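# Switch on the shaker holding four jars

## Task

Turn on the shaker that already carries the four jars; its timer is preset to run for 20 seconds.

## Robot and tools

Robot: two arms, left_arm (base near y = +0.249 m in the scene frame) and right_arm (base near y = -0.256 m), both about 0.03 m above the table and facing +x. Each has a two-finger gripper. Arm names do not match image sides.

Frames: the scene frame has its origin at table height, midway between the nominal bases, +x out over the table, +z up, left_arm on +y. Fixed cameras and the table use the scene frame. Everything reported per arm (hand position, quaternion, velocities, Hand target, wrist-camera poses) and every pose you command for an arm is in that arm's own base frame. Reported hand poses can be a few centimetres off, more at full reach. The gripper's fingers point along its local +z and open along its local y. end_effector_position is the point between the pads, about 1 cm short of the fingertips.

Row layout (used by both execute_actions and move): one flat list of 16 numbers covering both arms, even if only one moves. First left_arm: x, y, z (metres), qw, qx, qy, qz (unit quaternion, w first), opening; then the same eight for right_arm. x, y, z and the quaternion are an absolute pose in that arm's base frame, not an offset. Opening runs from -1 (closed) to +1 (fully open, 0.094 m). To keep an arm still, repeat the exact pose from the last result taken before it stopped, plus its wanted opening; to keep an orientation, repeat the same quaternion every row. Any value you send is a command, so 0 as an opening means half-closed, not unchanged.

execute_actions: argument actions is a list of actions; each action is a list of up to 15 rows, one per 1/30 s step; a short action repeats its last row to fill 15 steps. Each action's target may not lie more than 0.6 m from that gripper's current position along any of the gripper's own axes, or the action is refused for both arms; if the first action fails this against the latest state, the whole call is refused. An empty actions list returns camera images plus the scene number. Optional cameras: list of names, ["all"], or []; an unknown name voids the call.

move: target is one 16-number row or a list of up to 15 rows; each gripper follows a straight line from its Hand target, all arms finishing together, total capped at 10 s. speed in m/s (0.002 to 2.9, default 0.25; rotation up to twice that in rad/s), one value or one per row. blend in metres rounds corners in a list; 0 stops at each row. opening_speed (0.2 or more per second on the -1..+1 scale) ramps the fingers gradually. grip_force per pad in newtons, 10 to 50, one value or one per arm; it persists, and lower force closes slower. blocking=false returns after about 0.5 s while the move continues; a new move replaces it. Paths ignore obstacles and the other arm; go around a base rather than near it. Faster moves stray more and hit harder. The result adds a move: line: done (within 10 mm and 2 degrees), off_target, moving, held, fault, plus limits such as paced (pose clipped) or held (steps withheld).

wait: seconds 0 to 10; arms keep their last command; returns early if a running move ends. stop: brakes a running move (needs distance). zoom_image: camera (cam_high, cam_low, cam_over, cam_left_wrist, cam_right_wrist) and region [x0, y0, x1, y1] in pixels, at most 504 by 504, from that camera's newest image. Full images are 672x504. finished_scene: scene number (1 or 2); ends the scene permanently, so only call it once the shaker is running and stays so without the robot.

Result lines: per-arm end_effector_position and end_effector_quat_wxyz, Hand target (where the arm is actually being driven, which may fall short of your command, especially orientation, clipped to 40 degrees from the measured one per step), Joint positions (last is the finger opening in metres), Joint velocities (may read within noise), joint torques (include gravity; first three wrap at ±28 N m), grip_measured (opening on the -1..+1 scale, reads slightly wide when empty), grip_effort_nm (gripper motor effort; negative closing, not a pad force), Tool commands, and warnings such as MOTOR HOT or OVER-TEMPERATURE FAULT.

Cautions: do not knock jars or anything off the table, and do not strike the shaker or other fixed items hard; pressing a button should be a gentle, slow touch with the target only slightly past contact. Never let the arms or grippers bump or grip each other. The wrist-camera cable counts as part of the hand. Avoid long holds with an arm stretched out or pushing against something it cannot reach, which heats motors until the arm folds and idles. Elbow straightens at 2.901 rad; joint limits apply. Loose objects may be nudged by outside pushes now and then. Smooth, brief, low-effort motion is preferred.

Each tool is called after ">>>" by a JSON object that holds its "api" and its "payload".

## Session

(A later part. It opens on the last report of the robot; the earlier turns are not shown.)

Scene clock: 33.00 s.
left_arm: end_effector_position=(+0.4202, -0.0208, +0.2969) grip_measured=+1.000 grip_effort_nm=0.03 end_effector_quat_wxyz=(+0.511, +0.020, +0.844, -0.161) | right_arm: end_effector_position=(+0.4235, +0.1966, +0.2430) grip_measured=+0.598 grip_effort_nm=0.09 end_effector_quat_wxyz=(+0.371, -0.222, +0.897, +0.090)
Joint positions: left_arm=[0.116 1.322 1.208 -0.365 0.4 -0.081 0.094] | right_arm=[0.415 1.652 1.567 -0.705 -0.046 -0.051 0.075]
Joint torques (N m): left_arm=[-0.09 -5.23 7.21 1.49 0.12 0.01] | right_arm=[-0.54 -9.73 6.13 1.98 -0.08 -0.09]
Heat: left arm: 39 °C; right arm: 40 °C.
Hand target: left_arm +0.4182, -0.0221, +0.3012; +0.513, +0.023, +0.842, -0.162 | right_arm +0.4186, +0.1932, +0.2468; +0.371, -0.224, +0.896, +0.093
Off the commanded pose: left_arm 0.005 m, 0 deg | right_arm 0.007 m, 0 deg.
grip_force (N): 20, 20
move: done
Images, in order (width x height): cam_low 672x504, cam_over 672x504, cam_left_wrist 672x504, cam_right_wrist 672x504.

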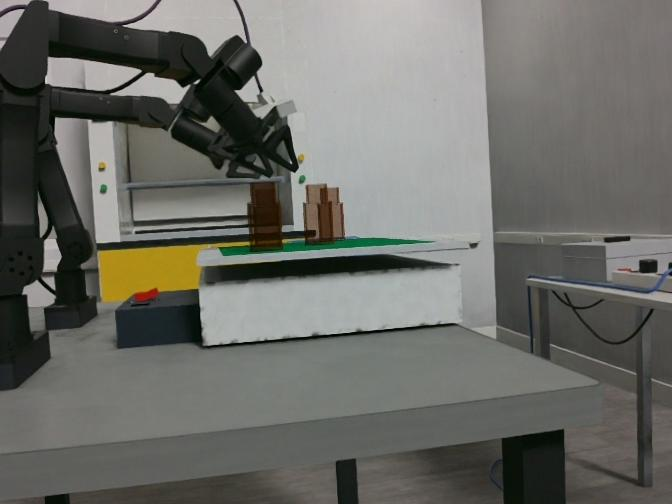

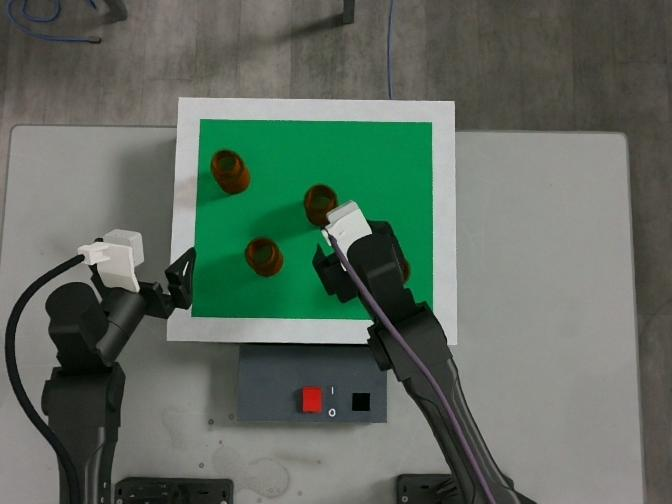

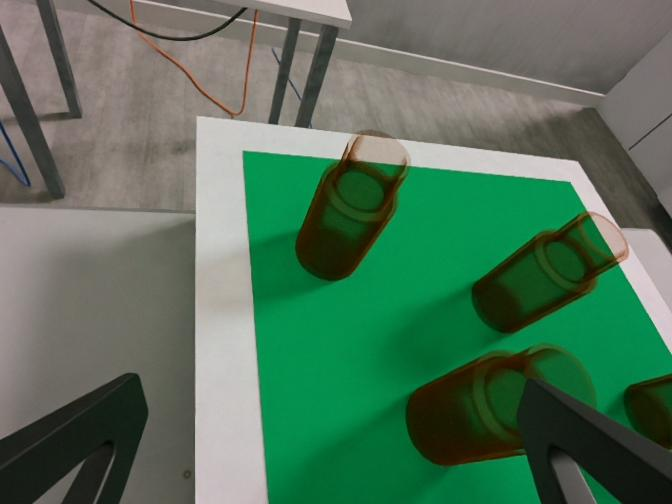

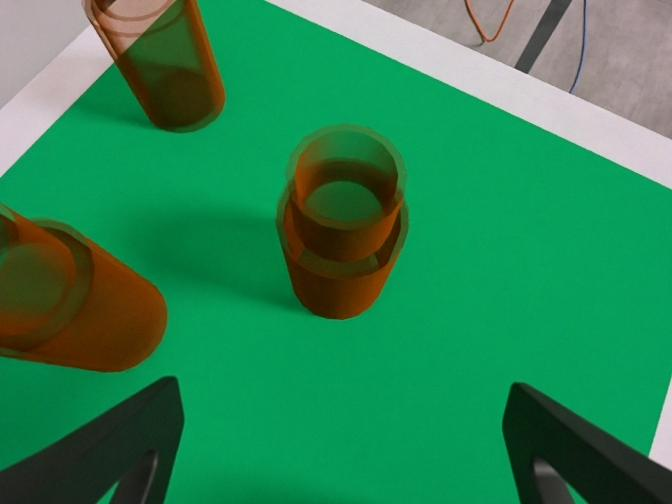

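>>> {"api": "move", "payload": {"target": [[0.4182,-0.022,0.3013,0.513,0.023,0.842,-0.162,1,0.375,0.19,0.32,0.3713,-0.2235,0.8965,0.0926,0.6],[0.4182,-0.022,0.3013,0.513,0.023,0.842,-0.162,1,0.2,0.22,0.32,0.3,-0.36,0.88,0.1,-1],[0.4182,-0.022,0.3013,0.513,0.023,0.842,-0.162,1,0.13,0.225,0.19,0.113,-0.4957,0.8586,0.0653,-1]], "speed": 0.25, "blend": [0.04,0.04,0], "cameras": ["all"]}}

>>> {"api": "zoom_image", "payload": {"camera": "cam_over", "region": [220, 280, 470, 440]}}

>>> {"api": "zoom_image", "payload": {"camera": "cam_low", "region": [80, 160, 280, 360]}}

Scene clock: 40.43 s.
left_arm: end_effector_position=(+0.4202, -0.0208, +0.2969) grip_measured=+1.000 grip_effort_nm=0.03 end_effector_quat_wxyz=(+0.511, +0.020, +0.844, -0.161) | right_arm: end_effector_position=(+0.2036, +0.2244, +0.3257) grip_measured=-0.730 grip_effort_nm=-0.09 end_effector_quat_wxyz=(+0.307, -0.360, +0.875, +0.107)
Joint positions: left_arm=[0.116 1.322 1.208 -0.365 0.4 -0.081 0.094] | right_arm=[0.891 1.297 1.699 -1.318 0.102 0.076 0.013]
Joint velocities: left_arm=[within noise] | right_arm=[0.012 0.012 0.002 -0.022 0.037 0.007 -0.013]
Joint torques (N m): left_arm=[-0.08 -5.22 7.23 1.49 0.12 0.01] | right_arm=[0.53 -4.26 4.01 1.78 0.17 0.05]
Heat: left arm: 40 °C; right arm: 40 °C.
Hand target: left_arm +0.4182, -0.0221, +0.3012; +0.513, +0.023, +0.842, -0.162 | right_arm +0.2001, +0.2201, +0.3200; +0.299, -0.359, +0.878, +0.100
Off the commanded pose: left_arm 0.005 m, 0 deg | right_arm 0.154 m, 28 deg.
grip_force (N): 20, 20
move: moving (right_arm; no rest 5 s after target 2's new opening was sent); path passed 2 of 3 targets; blend cut to 0 m at target 2

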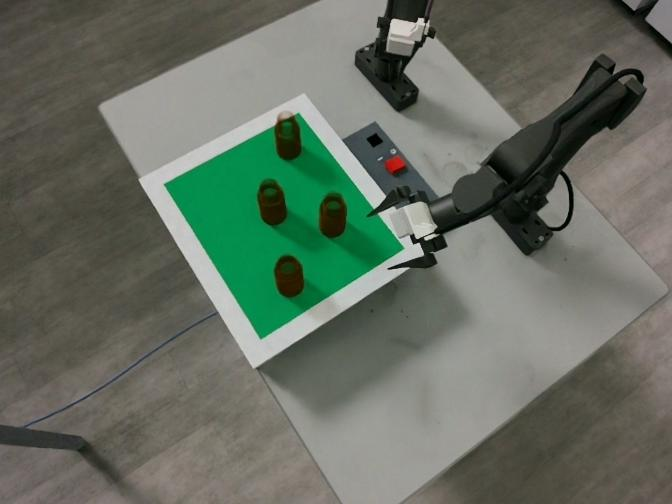

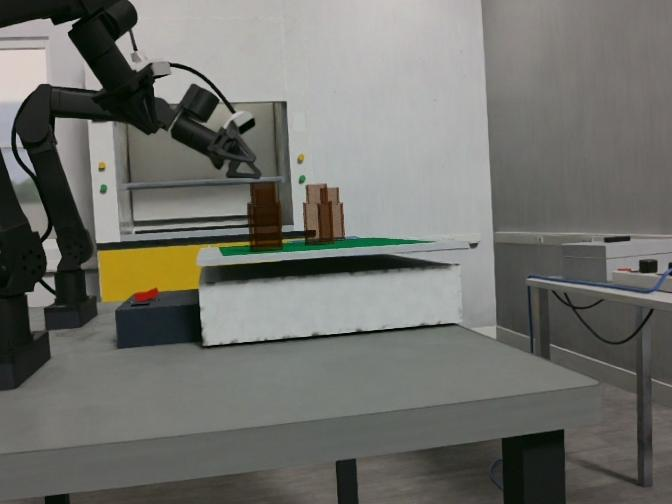

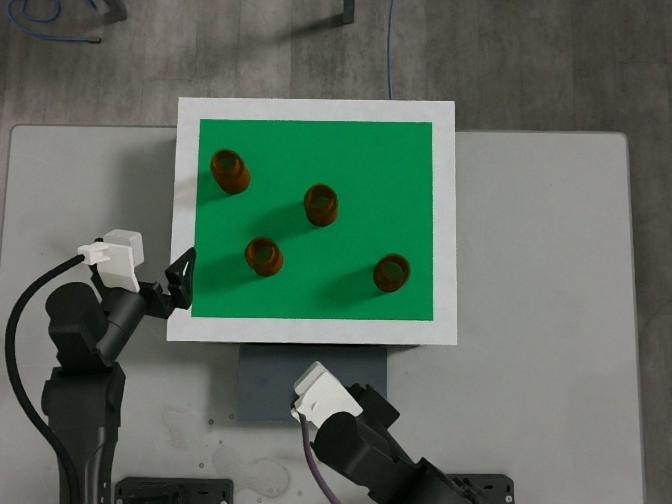

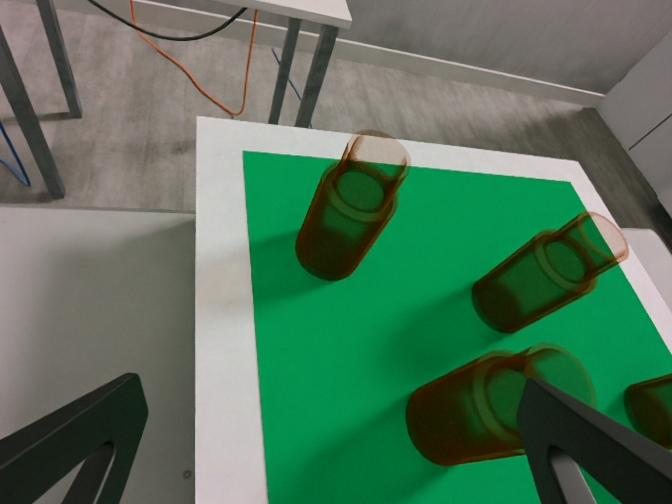

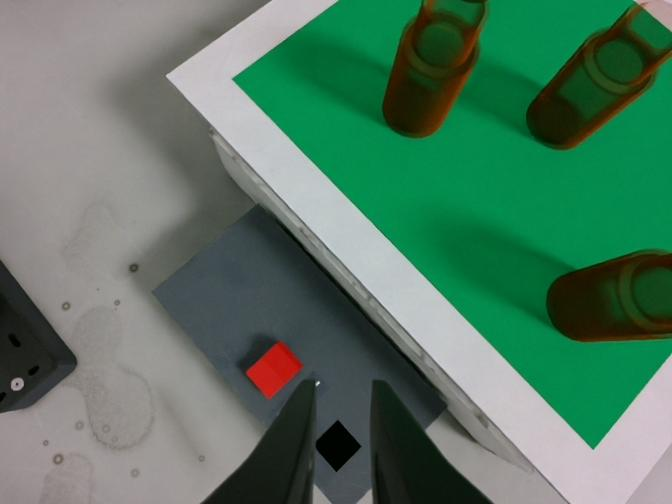

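Scaled by 2.016 from the camera's 672x504 image, which has a finer 960x720 frame.

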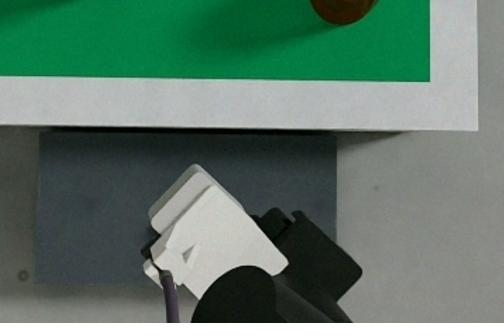

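Scaled by 2.520 from the camera's 672x504 image, which has a finer 960x720 frame.

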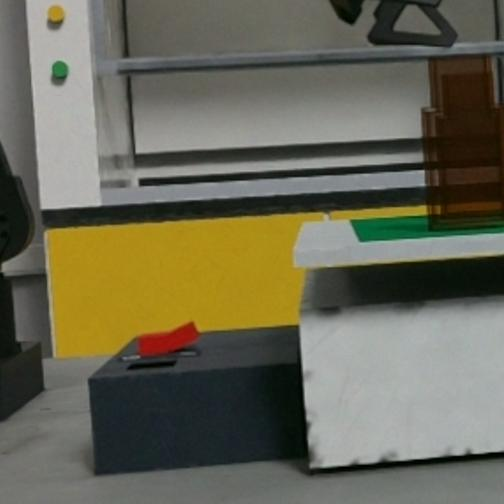

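>>> {"api": "move", "payload": {"target": [0.4182,-0.022,0.3013,0.513,0.023,0.842,-0.162,1,0.163,0.26,0.125,0.113,-0.4957,0.8586,0.0653,-1], "speed": 0.2, "grip_force": 50, "cameras": ["all"]}}

>>> {"api": "zoom_image", "payload": {"camera": "cam_low", "region": [80, 160, 280, 360]}}

>>> {"api": "zoom_image", "payload": {"camera": "cam_high", "region": [300, 60, 480, 220]}}

>>> {"api": "zoom_image", "payload": {"camera": "cam_right_wrist", "region": [236, 304, 436, 504]}}

Scene clock: 43.57 s.
left_arm: end_effector_position=(+0.4202, -0.0208, +0.2969) grip_measured=+1.000 grip_effort_nm=0.03 end_effector_quat_wxyz=(+0.511, +0.020, +0.844, -0.161) | right_arm: end_effector_position=(+0.1666, +0.2586, +0.1303) grip_measured=-0.991 grip_effort_nm=-0.48 end_effector_quat_wxyz=(+0.120, -0.489, +0.862, +0.063)
Joint positions: left_arm=[0.116 1.322 1.208 -0.365 0.4 -0.081 0.094] | right_arm=[0.994 1.452 1.176 -1.024 -0.002 -0.038 0]
Joint torques (N m): left_arm=[-0.08 -5.22 7.24 1.49 0.11 0.02] | right_arm=[0.55 -4.96 5.39 1.39 -0.06 -0.08]
Heat: left arm: 40 °C; right arm: 40 °C.
Hand target: left_arm +0.4182, -0.0221, +0.3012; +0.513, +0.023, +0.842, -0.162 | right_arm +0.1630, +0.2599, +0.1251; +0.113, -0.496, +0.859, +0.065
Off the commanded pose: left_arm 0.005 m, 0 deg | right_arm 0.007 m, 1 deg.
move: done

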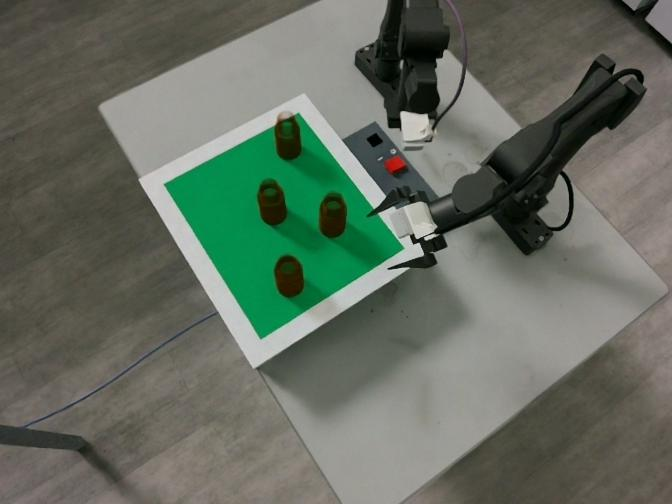

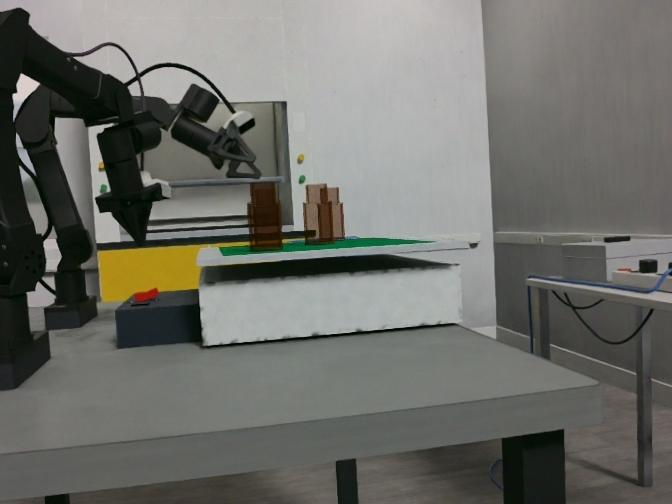

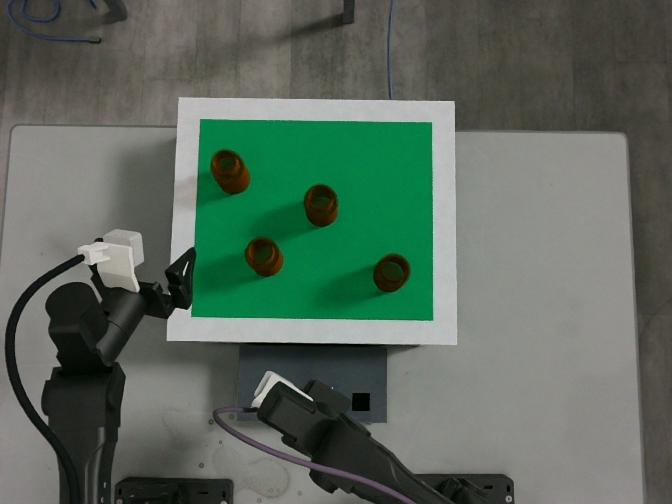

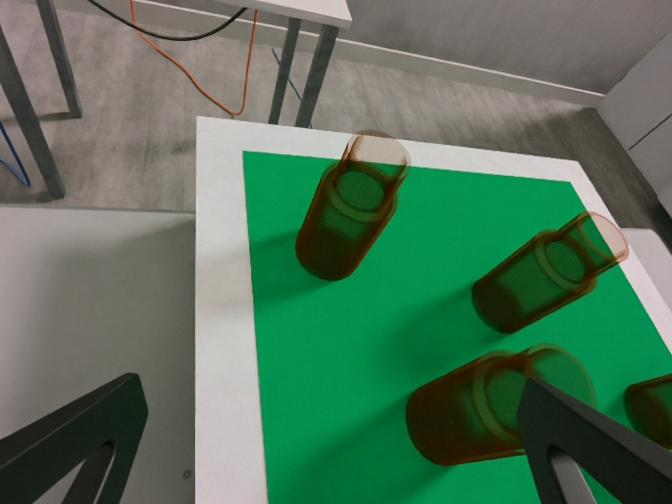

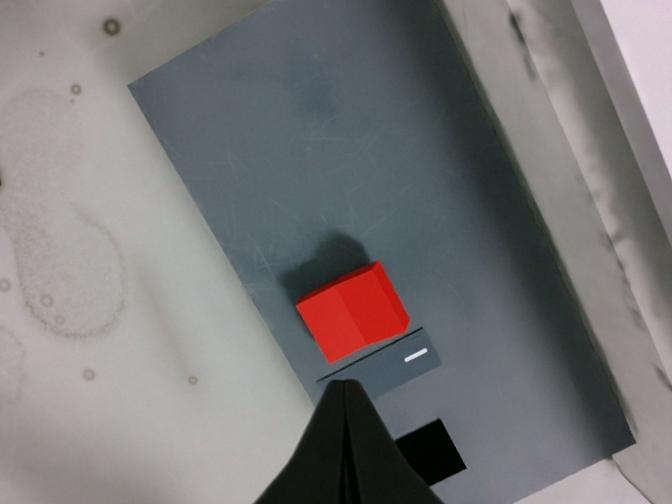

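Scaled by 2.520 from the camera's 672x504 image, which has a finer 960x720 frame.

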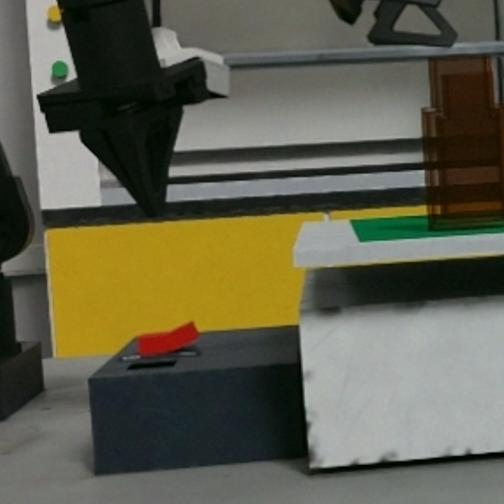

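Scaled by 2.800 from the camera's 672x504 image, which has a finer 960x720 frame.

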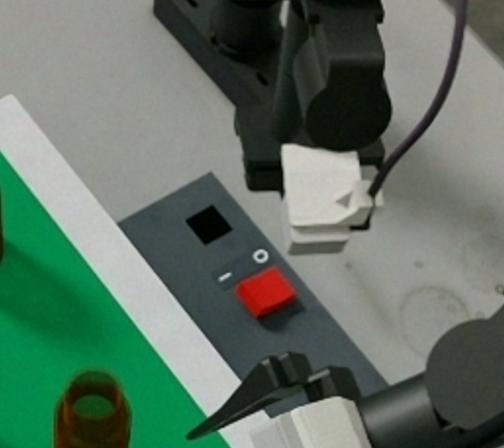

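Scaled by 2.520 from the camera's 672x504 image, which has a finer 960x720 frame.

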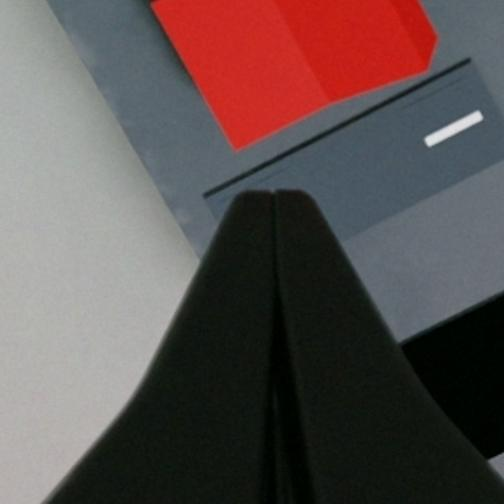

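>>> {"api": "move", "payload": {"target": [0.4182,-0.022,0.3013,0.513,0.023,0.842,-0.162,1,0.193,0.27,0.095,0.113,-0.4957,0.8586,0.0653,-1], "speed": 0.1, "cameras": ["cam_low","cam_over","cam_high","cam_right_wrist"]}}

>>> {"api": "zoom_image", "payload": {"camera": "cam_low", "region": [80, 160, 280, 360]}}

>>> {"api": "zoom_image", "payload": {"camera": "cam_right_wrist", "region": [236, 224, 516, 504]}}

>>> {"api": "zoom_image", "payload": {"camera": "cam_high", "region": [300, 60, 480, 220]}}

Scene clock: 46.23 s.
left_arm: end_effector_position=(+0.4202, -0.0208, +0.2969) grip_measured=+1.000 grip_effort_nm=0.03 end_effector_quat_wxyz=(+0.511, +0.020, +0.844, -0.161) | right_arm: end_effector_position=(+0.1946, +0.2714, +0.1030) grip_measured=-0.991 grip_effort_nm=-0.48 end_effector_quat_wxyz=(+0.123, -0.494, +0.859, +0.064)
Joint positions: left_arm=[0.116 1.322 1.208 -0.365 0.4 -0.081 0.094] | right_arm=[0.936 1.557 1.163 -0.9 -0.018 -0.105 0]
Joint torques (N m): left_arm=[-0.08 -5.22 7.21 1.5 0.12 0.01] | right_arm=[-0.38 -5.49 5.11 1.37 -0.12 -0.13]
Heat: left arm: 40 °C; right arm: 40 °C.
Hand target: left_arm +0.4182, -0.0221, +0.3012; +0.513, +0.023, +0.842, -0.162 | right_arm +0.1929, +0.2699, +0.0951; +0.113, -0.496, +0.859, +0.065
Off the commanded pose: left_arm 0.005 m, 0 deg | right_arm 0.008 m, 1 deg.
move: done
Images, in order (width x height): cam_high 672x504, cam_low 672x504, cam_over 672x504, cam_right_wrist 672x504.

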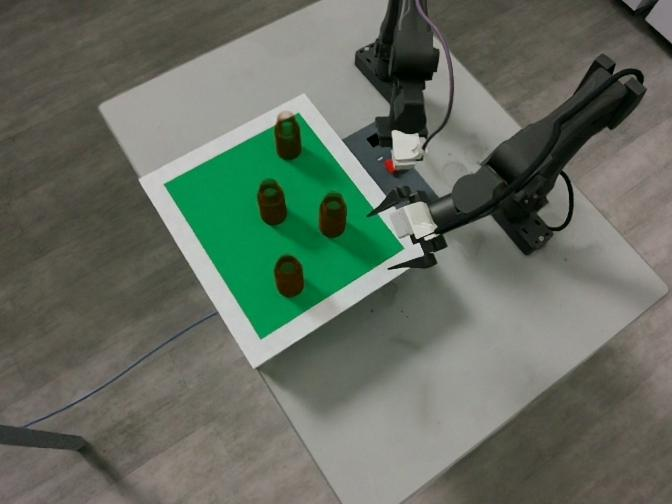

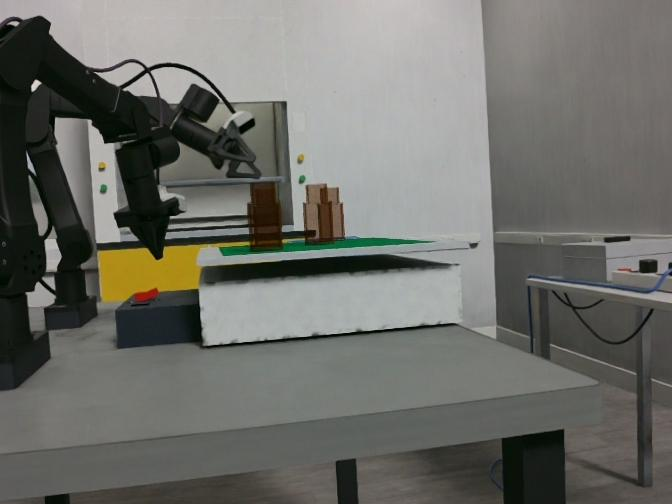

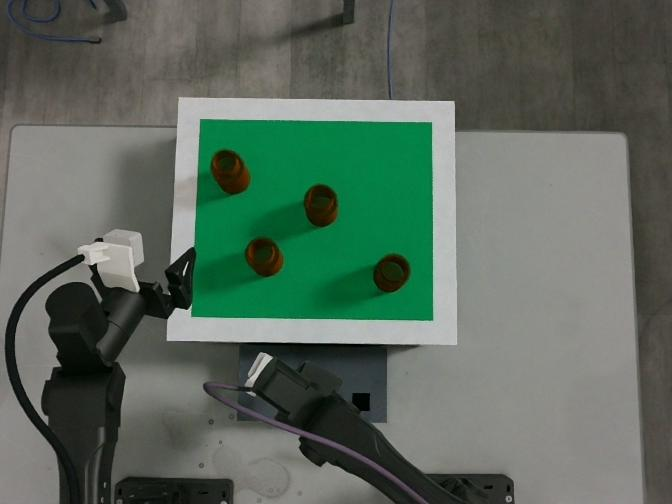

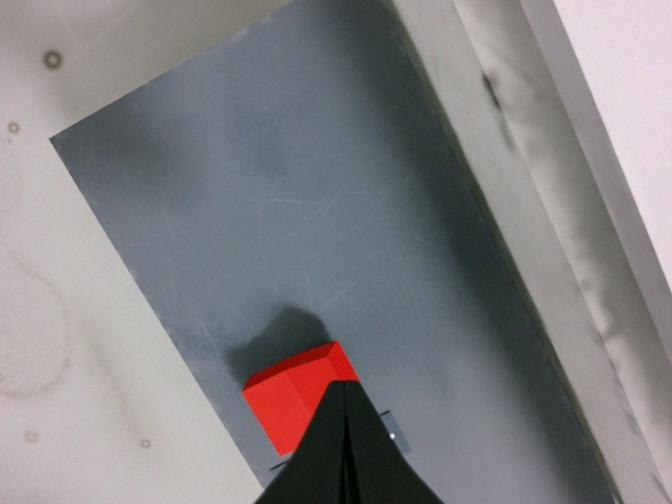

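Scaled by 2.520 from the camera's 672x504 image, which has a finer 960x720 frame.

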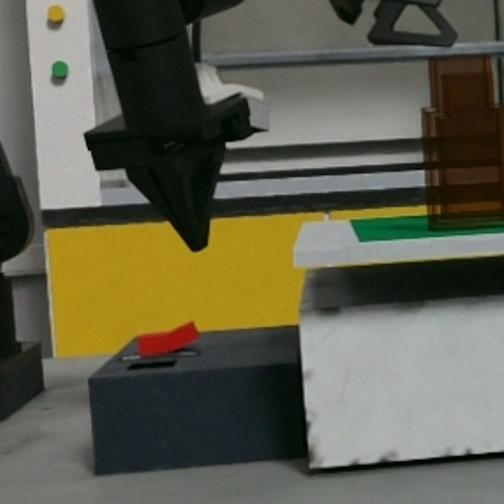

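Scaled by 1.800 from the camera's 672x504 image, which has a finer 960x720 frame.

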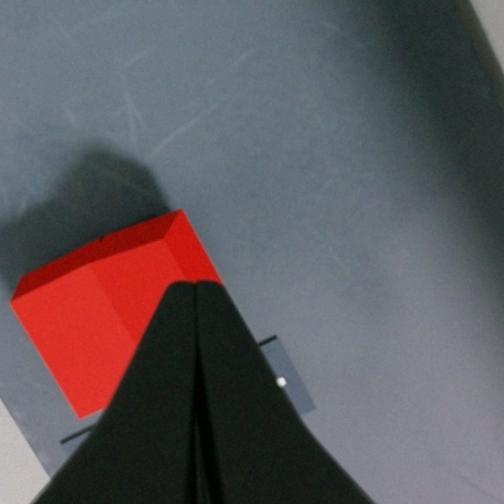

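Scaled by 2.800 from the camera's 672x504 image, which has a finer 960x720 frame.

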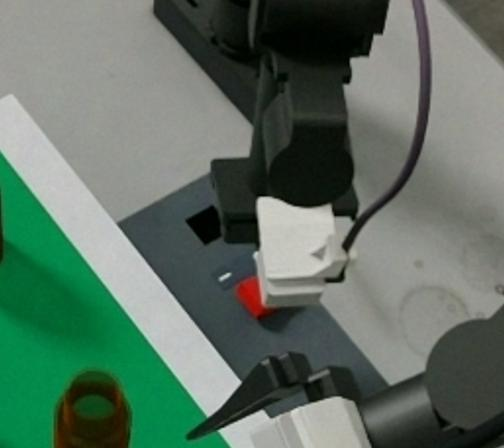

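>>> {"api": "move", "payload": {"target": [0.4182,-0.022,0.3013,0.513,0.023,0.842,-0.162,1,0.186,0.2555,0.07,0.113,-0.4957,0.8586,0.0653,-1], "speed": 0.08, "cameras": ["cam_low","cam_high","cam_right_wrist"]}}

>>> {"api": "zoom_image", "payload": {"camera": "cam_low", "region": [80, 160, 280, 360]}}

>>> {"api": "zoom_image", "payload": {"camera": "cam_right_wrist", "region": [236, 224, 516, 504]}}

Scene clock: 49.13 s.
left_arm: end_effector_position=(+0.4202, -0.0208, +0.2969) grip_measured=+1.000 grip_effort_nm=0.03 end_effector_quat_wxyz=(+0.511, +0.020, +0.844, -0.161) | right_arm: end_effector_position=(+0.1867, +0.2565, +0.0668) grip_measured=-0.991 grip_effort_nm=-0.48 end_effector_quat_wxyz=(+0.106, -0.496, +0.860, +0.057)
Joint positions: left_arm=[0.116 1.322 1.208 -0.365 0.4 -0.081 0.094] | right_arm=[0.927 1.557 1.025 -0.8 -0.021 -0.116 0]
Joint torques (N m): left_arm=[-0.06 -5.23 7.21 1.49 0.11 0.01] | right_arm=[-0.55 -8.38 4.92 1.29 -0.08 -0.1]
Heat: left arm: 40 °C; right arm: 40 °C.
Hand target: left_arm +0.4182, -0.0221, +0.3012; +0.513, +0.023, +0.842, -0.162 | right_arm +0.1860, +0.2555, +0.0699; +0.113, -0.496, +0.859, +0.065
Off the commanded pose: left_arm 0.005 m, 0 deg | right_arm 0.003 m, 1 deg.
move: done
Images, in order (width x height): cam_high 672x504, cam_low 672x504, cam_right_wrist 672x504.

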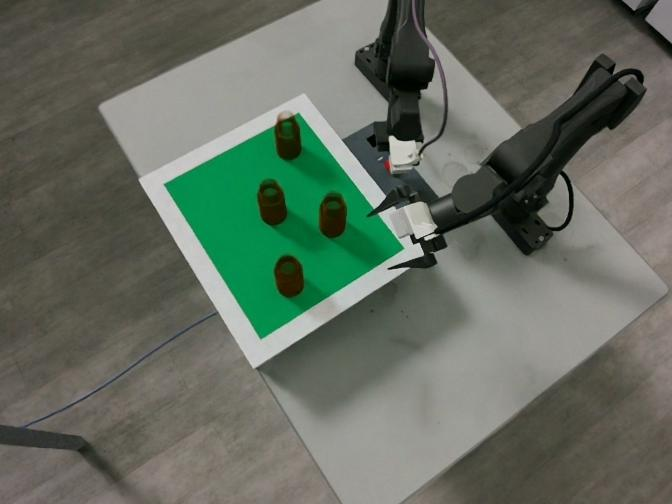

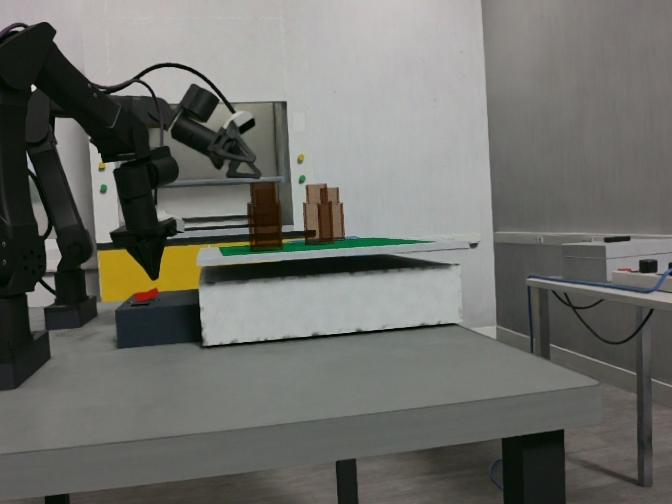

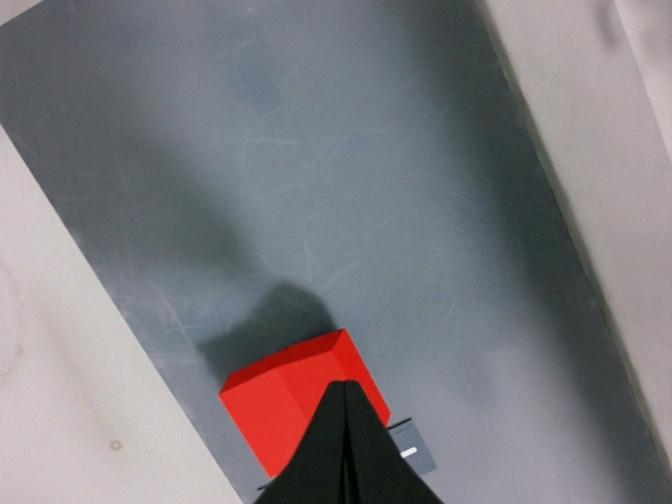

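Scaled by 2.520 from the camera's 672x504 image, which has a finer 960x720 frame.

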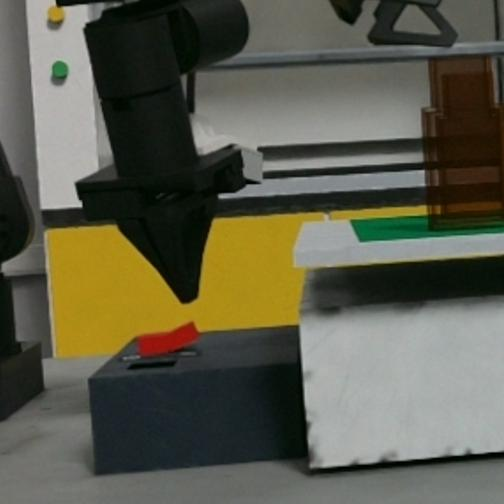

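Scaled by 1.800 from the camera's 672x504 image, which has a finer 960x720 frame.

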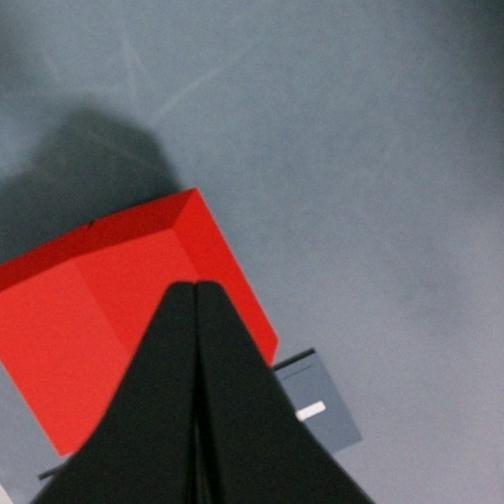

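>>> {"api": "move", "payload": {"target": [0.4182,-0.022,0.3013,0.513,0.023,0.842,-0.162,1,0.184,0.254,0.047,0.113,-0.4957,0.8586,0.0653,-1], "speed": 0.05, "cameras": ["cam_low"]}}

>>> {"api": "zoom_image", "payload": {"camera": "cam_low", "region": [80, 160, 280, 360]}}

Scene clock: 50.67 s.
left_arm: end_effector_position=(+0.4202, -0.0208, +0.2969) grip_measured=+1.000 grip_effort_nm=0.03 end_effector_quat_wxyz=(+0.511, +0.020, +0.844, -0.161) | right_arm: end_effector_position=(+0.1850, +0.2558, +0.0513) grip_measured=-0.991 grip_effort_nm=-0.48 end_effector_quat_wxyz=(+0.112, -0.495, +0.859, +0.062)
Joint positions: left_arm=[0.116 1.322 1.208 -0.365 0.4 -0.081 0.094] | right_arm=[0.927 1.557 0.956 -0.714 -0.026 -0.116 0]
Joint torques (N m): left_arm=[-0.08 -5.22 7.24 1.49 0.12 0.01] | right_arm=[-0.35 -6.48 4.33 1.45 0.04 -0.06]
Heat: left arm: 40 °C; right arm: 40 °C.
Hand target: left_arm +0.4182, -0.0221, +0.3012; +0.513, +0.023, +0.842, -0.162 | right_arm +0.1840, +0.2540, +0.0471; +0.113, -0.496, +0.859, +0.065
Off the commanded pose: left_arm 0.005 m, 0 deg | right_arm 0.005 m, 0 deg.
move: done
Images, in order (width x height): cam_low 672x504.

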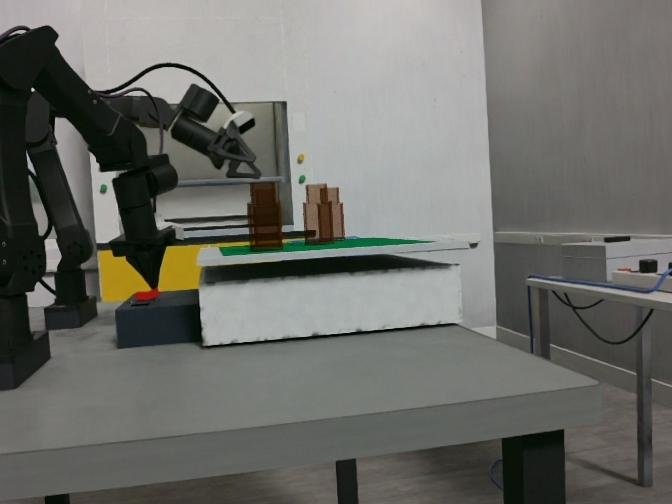

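Scaled by 2.520 from the camera's 672x504 image, which has a finer 960x720 frame.

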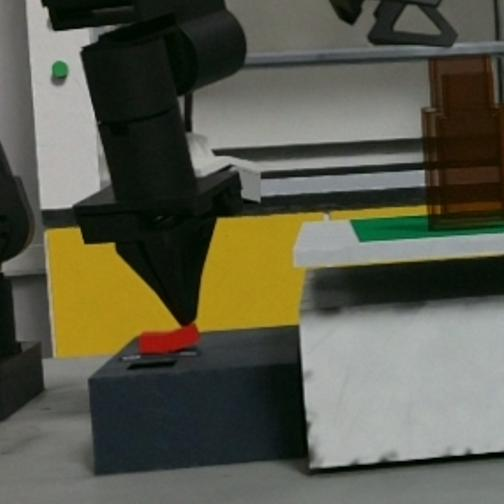

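>>> {"api": "move", "payload": {"target": [0.4182,-0.022,0.3013,0.513,0.023,0.842,-0.162,1,0.184,0.254,0.03,0.113,-0.4957,0.8586,0.0653,-1], "speed": 0.05, "cameras": ["cam_low","cam_over","cam_right_wrist"]}}

>>> {"api": "zoom_image", "payload": {"camera": "cam_low", "region": [80, 160, 280, 360]}}

Scene clock: 52.20 s.
left_arm: end_effector_position=(+0.4202, -0.0208, +0.2969) grip_measured=+1.000 grip_effort_nm=0.03 end_effector_quat_wxyz=(+0.511, +0.020, +0.844, -0.161) | right_arm: end_effector_position=(+0.1912, +0.2641, +0.0466) grip_measured=-0.991 grip_effort_nm=-0.48 end_effector_quat_wxyz=(+0.138, -0.494, +0.855, +0.074)
Joint positions: left_arm=[0.116 1.322 1.208 -0.365 0.4 -0.081 0.094] | right_arm=[0.926 1.557 0.919 -0.619 -0.026 -0.116 0]
Joint torques (N m): left_arm=[-0.08 -5.24 7.23 1.49 0.13 0.02] | right_arm=[-0.29 -4.51 3.78 1.29 -0.04 -0.06]
Heat: left arm: 40 °C; right arm: 40 °C.
Hand target: left_arm +0.4182, -0.0221, +0.3012; +0.513, +0.023, +0.842, -0.162 | right_arm +0.1837, +0.2538, +0.0308; +0.113, -0.496, +0.859, +0.065
Off the commanded pose: left_arm 0.005 m, 0 deg | right_arm 0.021 m, 3 deg.
move: off_target (right_arm)
Images, in order (width x height): cam_low 672x504, cam_over 672x504, cam_right_wrist 672x504.

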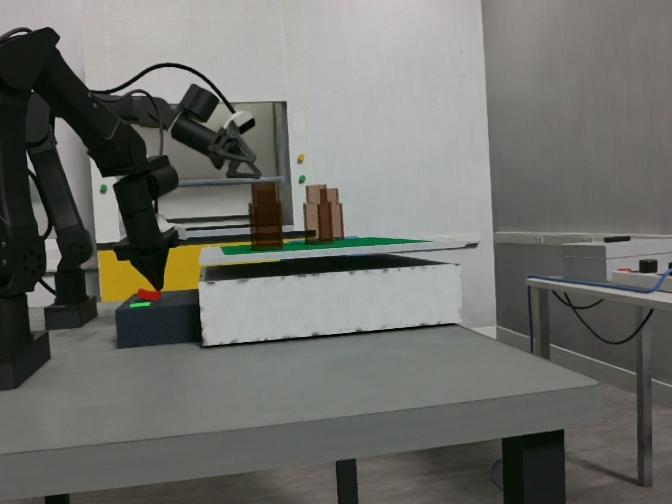

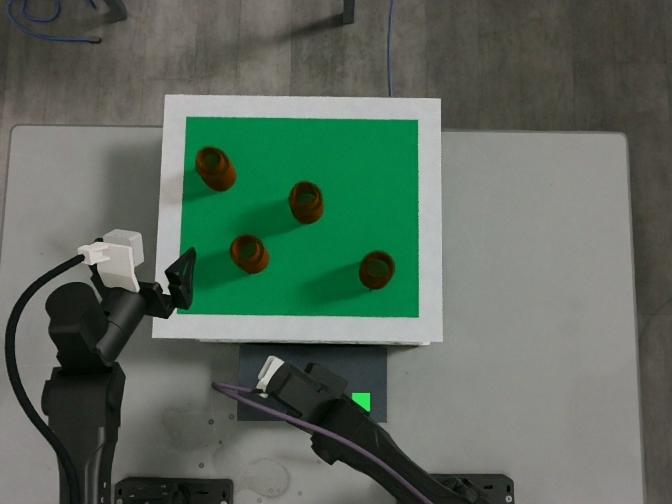

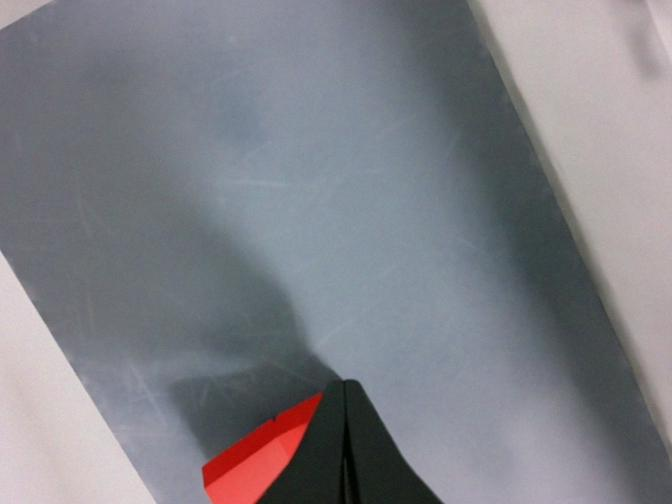

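Scaled by 2.520 from the camera's 672x504 image, which has a finer 960x720 frame.

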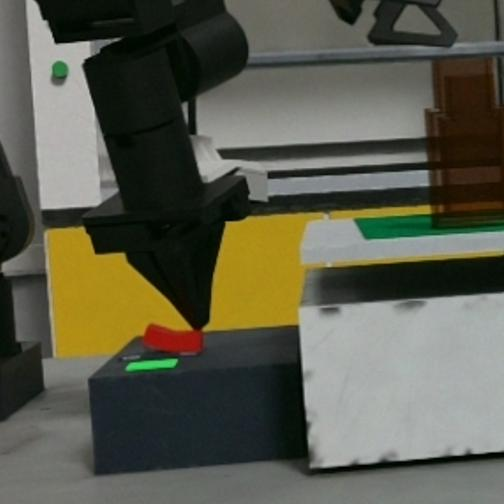

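>>> {"api": "move", "payload": {"target": [0.4182,-0.022,0.3013,0.513,0.023,0.842,-0.162,1,0.186,0.258,0.13,0.113,-0.4957,0.8586,0.0653,-1], "speed": 0.12}}

>>> {"api": "wait", "payload": {"seconds": 10}}

>>> {"api": "wait", "payload": {"seconds": 8.5, "cameras": ["all"]}}

Scene clock: 58.97 s.
left_arm: end_effector_position=(+0.4202, -0.0208, +0.2969) grip_measured=+1.000 grip_effort_nm=0.03 end_effector_quat_wxyz=(+0.511, +0.020, +0.844, -0.161) | right_arm: end_effector_position=(+0.1834, +0.2536, +0.1164) grip_measured=-0.991 grip_effort_nm=-0.48 end_effector_quat_wxyz=(+0.097, -0.496, +0.861, +0.056)
Joint positions: left_arm=[0.116 1.322 1.208 -0.365 0.4 -0.081 0.094] | right_arm=[0.926 1.52 1.195 -1.024 -0.026 -0.116 0]
Joint torques (N m): left_arm=[-0.08 -5.2 7.24 1.49 0.12 0.01] | right_arm=[-0.08 -7.65 8.38 1.05 -0.02 -0.04]
Heat: left arm: 40 °C; right arm: 40 °C.
Hand target: left_arm +0.4182, -0.0221, +0.3012; +0.513, +0.023, +0.842, -0.162 | right_arm +0.1858, +0.2578, +0.1298; +0.113, -0.496, +0.859, +0.065
Off the commanded pose: left_arm 0.005 m, 0 deg | right_arm 0.014 m, 2 deg.
move: off_target (right_arm)

Scene clock: 68.97 s.
left_arm: end_effector_position=(+0.4202, -0.0208, +0.2969) grip_measured=+1.000 grip_effort_nm=0.03 end_effector_quat_wxyz=(+0.511, +0.020, +0.844, -0.161) | right_arm: end_effector_position=(+0.1833, +0.2536, +0.1164) grip_measured=-0.991 grip_effort_nm=-0.48 end_effector_quat_wxyz=(+0.096, -0.496, +0.861, +0.056)
Joint positions: left_arm=[0.116 1.322 1.208 -0.365 0.4 -0.081 0.094] | right_arm=[0.926 1.52 1.195 -1.024 -0.026 -0.116 0]
Joint torques (N m): left_arm=[-0.1 -5.23 7.23 1.5 0.13 0.02] | right_arm=[-0.03 -7.68 8.42 1.03 -0.02 -0.03]
Heat: left arm: 40 °C; right arm: 40 °C.
Hand target: left_arm +0.4182, -0.0221, +0.3012; +0.513, +0.023, +0.842, -0.162 | right_arm +0.1858, +0.2578, +0.1298; +0.113, -0.496, +0.859, +0.065
Tool commands: left_gripper/opening=+1.0 right_gripper/opening=-1.0
Off the commanded pose: left_arm 0.005 m, 0 deg | right_arm 0.015 m, 2 deg.
wait: 10.00 s; at rest by 0.17 s

Scene clock: 77.47 s.
left_arm: end_effector_position=(+0.4202, -0.0208, +0.2969) grip_measured=+1.000 grip_effort_nm=0.03 end_effector_quat_wxyz=(+0.511, +0.020, +0.844, -0.161) | right_arm: end_effector_position=(+0.1833, +0.2536, +0.1164) grip_measured=-0.991 grip_effort_nm=-0.48 end_effector_quat_wxyz=(+0.096, -0.496, +0.861, +0.056)
Joint positions: left_arm=[0.116 1.322 1.208 -0.365 0.4 -0.081 0.094] | right_arm=[0.926 1.52 1.195 -1.024 -0.026 -0.116 0]
Joint torques (N m): left_arm=[-0.08 -5.23 7.21 1.49 0.12 0.02] | right_arm=[-0.05 -7.66 8.36 1.02 -0.03 -0.05]
Heat: left arm: 40 °C; right arm: 40 °C.
Hand target: left_arm +0.4182, -0.0221, +0.3012; +0.513, +0.023, +0.842, -0.162 | right_arm +0.1858, +0.2578, +0.1298; +0.113, -0.496, +0.859, +0.065
Tool commands: left_gripper/opening=+1.0 right_gripper/opening=-1.0
Off the commanded pose: left_arm 0.005 m, 0 deg | right_arm 0.015 m, 2 deg.
wait: 8.50 s; at rest by 0.17 s

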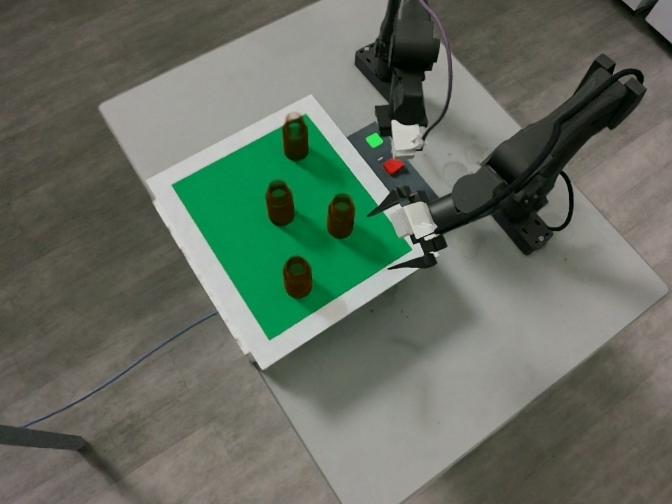

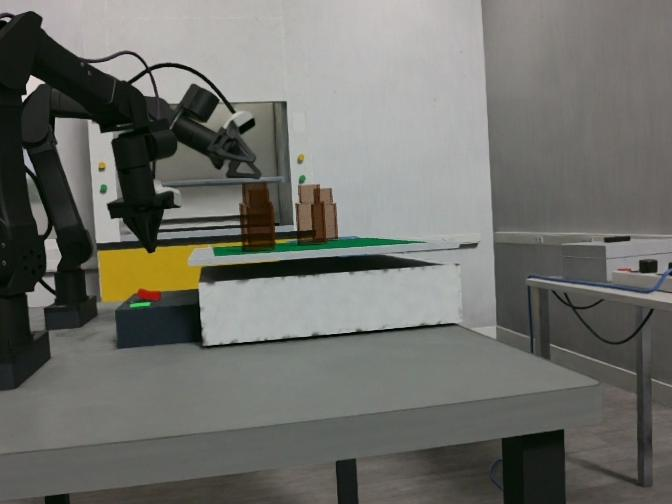

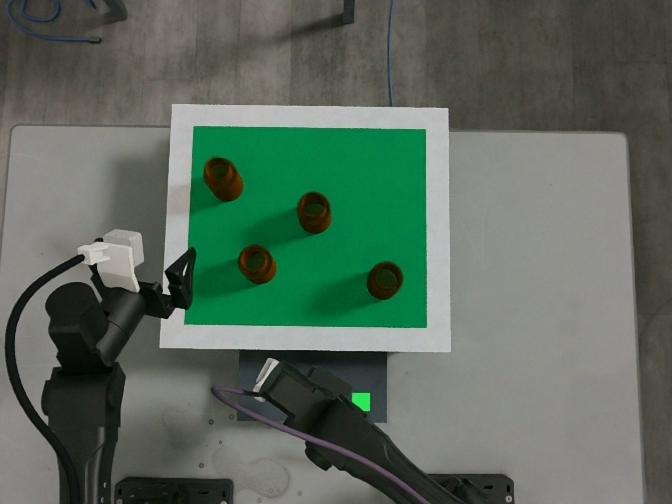

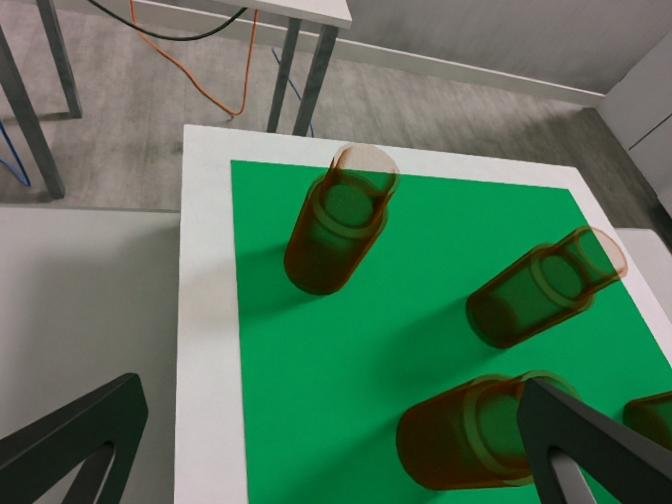

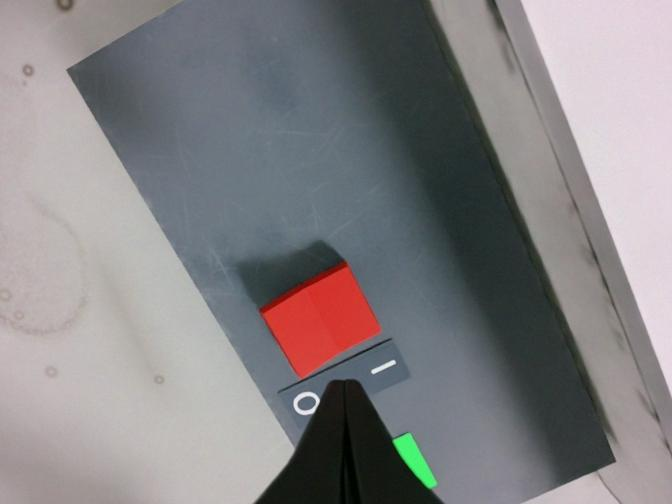

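>>> {"api": "wait", "payload": {"seconds": 2, "cameras": ["cam_over"]}}

Scene clock: 79.77 s.
left_arm: end_effector_position=(+0.4202, -0.0208, +0.2969) grip_measured=+1.000 grip_effort_nm=0.03 end_effector_quat_wxyz=(+0.511, +0.020, +0.844, -0.161) | right_arm: end_effector_position=(+0.1833, +0.2536, +0.1164) grip_measured=-0.991 grip_effort_nm=-0.48 end_effector_quat_wxyz=(+0.096, -0.496, +0.861, +0.056)
Joint positions: left_arm=[0.116 1.322 1.208 -0.365 0.4 -0.081 0.094] | right_arm=[0.926 1.52 1.195 -1.024 -0.026 -0.116 0]
Joint torques (N m): left_arm=[-0.09 -5.2 7.24 1.49 0.12 0.01] | right_arm=[-0.05 -7.68 8.4 1.02 -0.03 -0.05]
Heat: left arm: 40 °C; right arm: 40 °C.
Hand target: left_arm +0.4182, -0.0221, +0.3012; +0.513, +0.023, +0.842, -0.162 | right_arm +0.1858, +0.2578, +0.1298; +0.113, -0.496, +0.859, +0.065
Tool commands: left_gripper/opening=+1.0 right_gripper/opening=-1.0
Off the commanded pose: left_arm 0.005 m, 0 deg | right_arm 0.015 m, 2 deg.
wait: 2.00 s; at rest from the start
Images, in order (width x height): cam_over 672x504.

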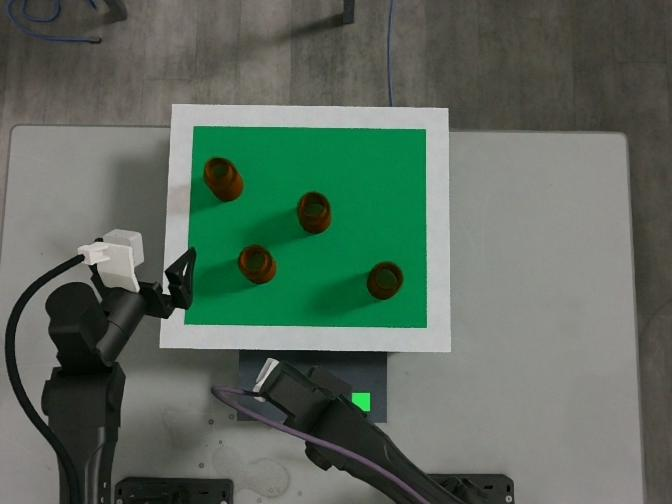

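>>> {"api": "finished_scene", "payload": {"scene": 1}}

The scene is finished: the task was done.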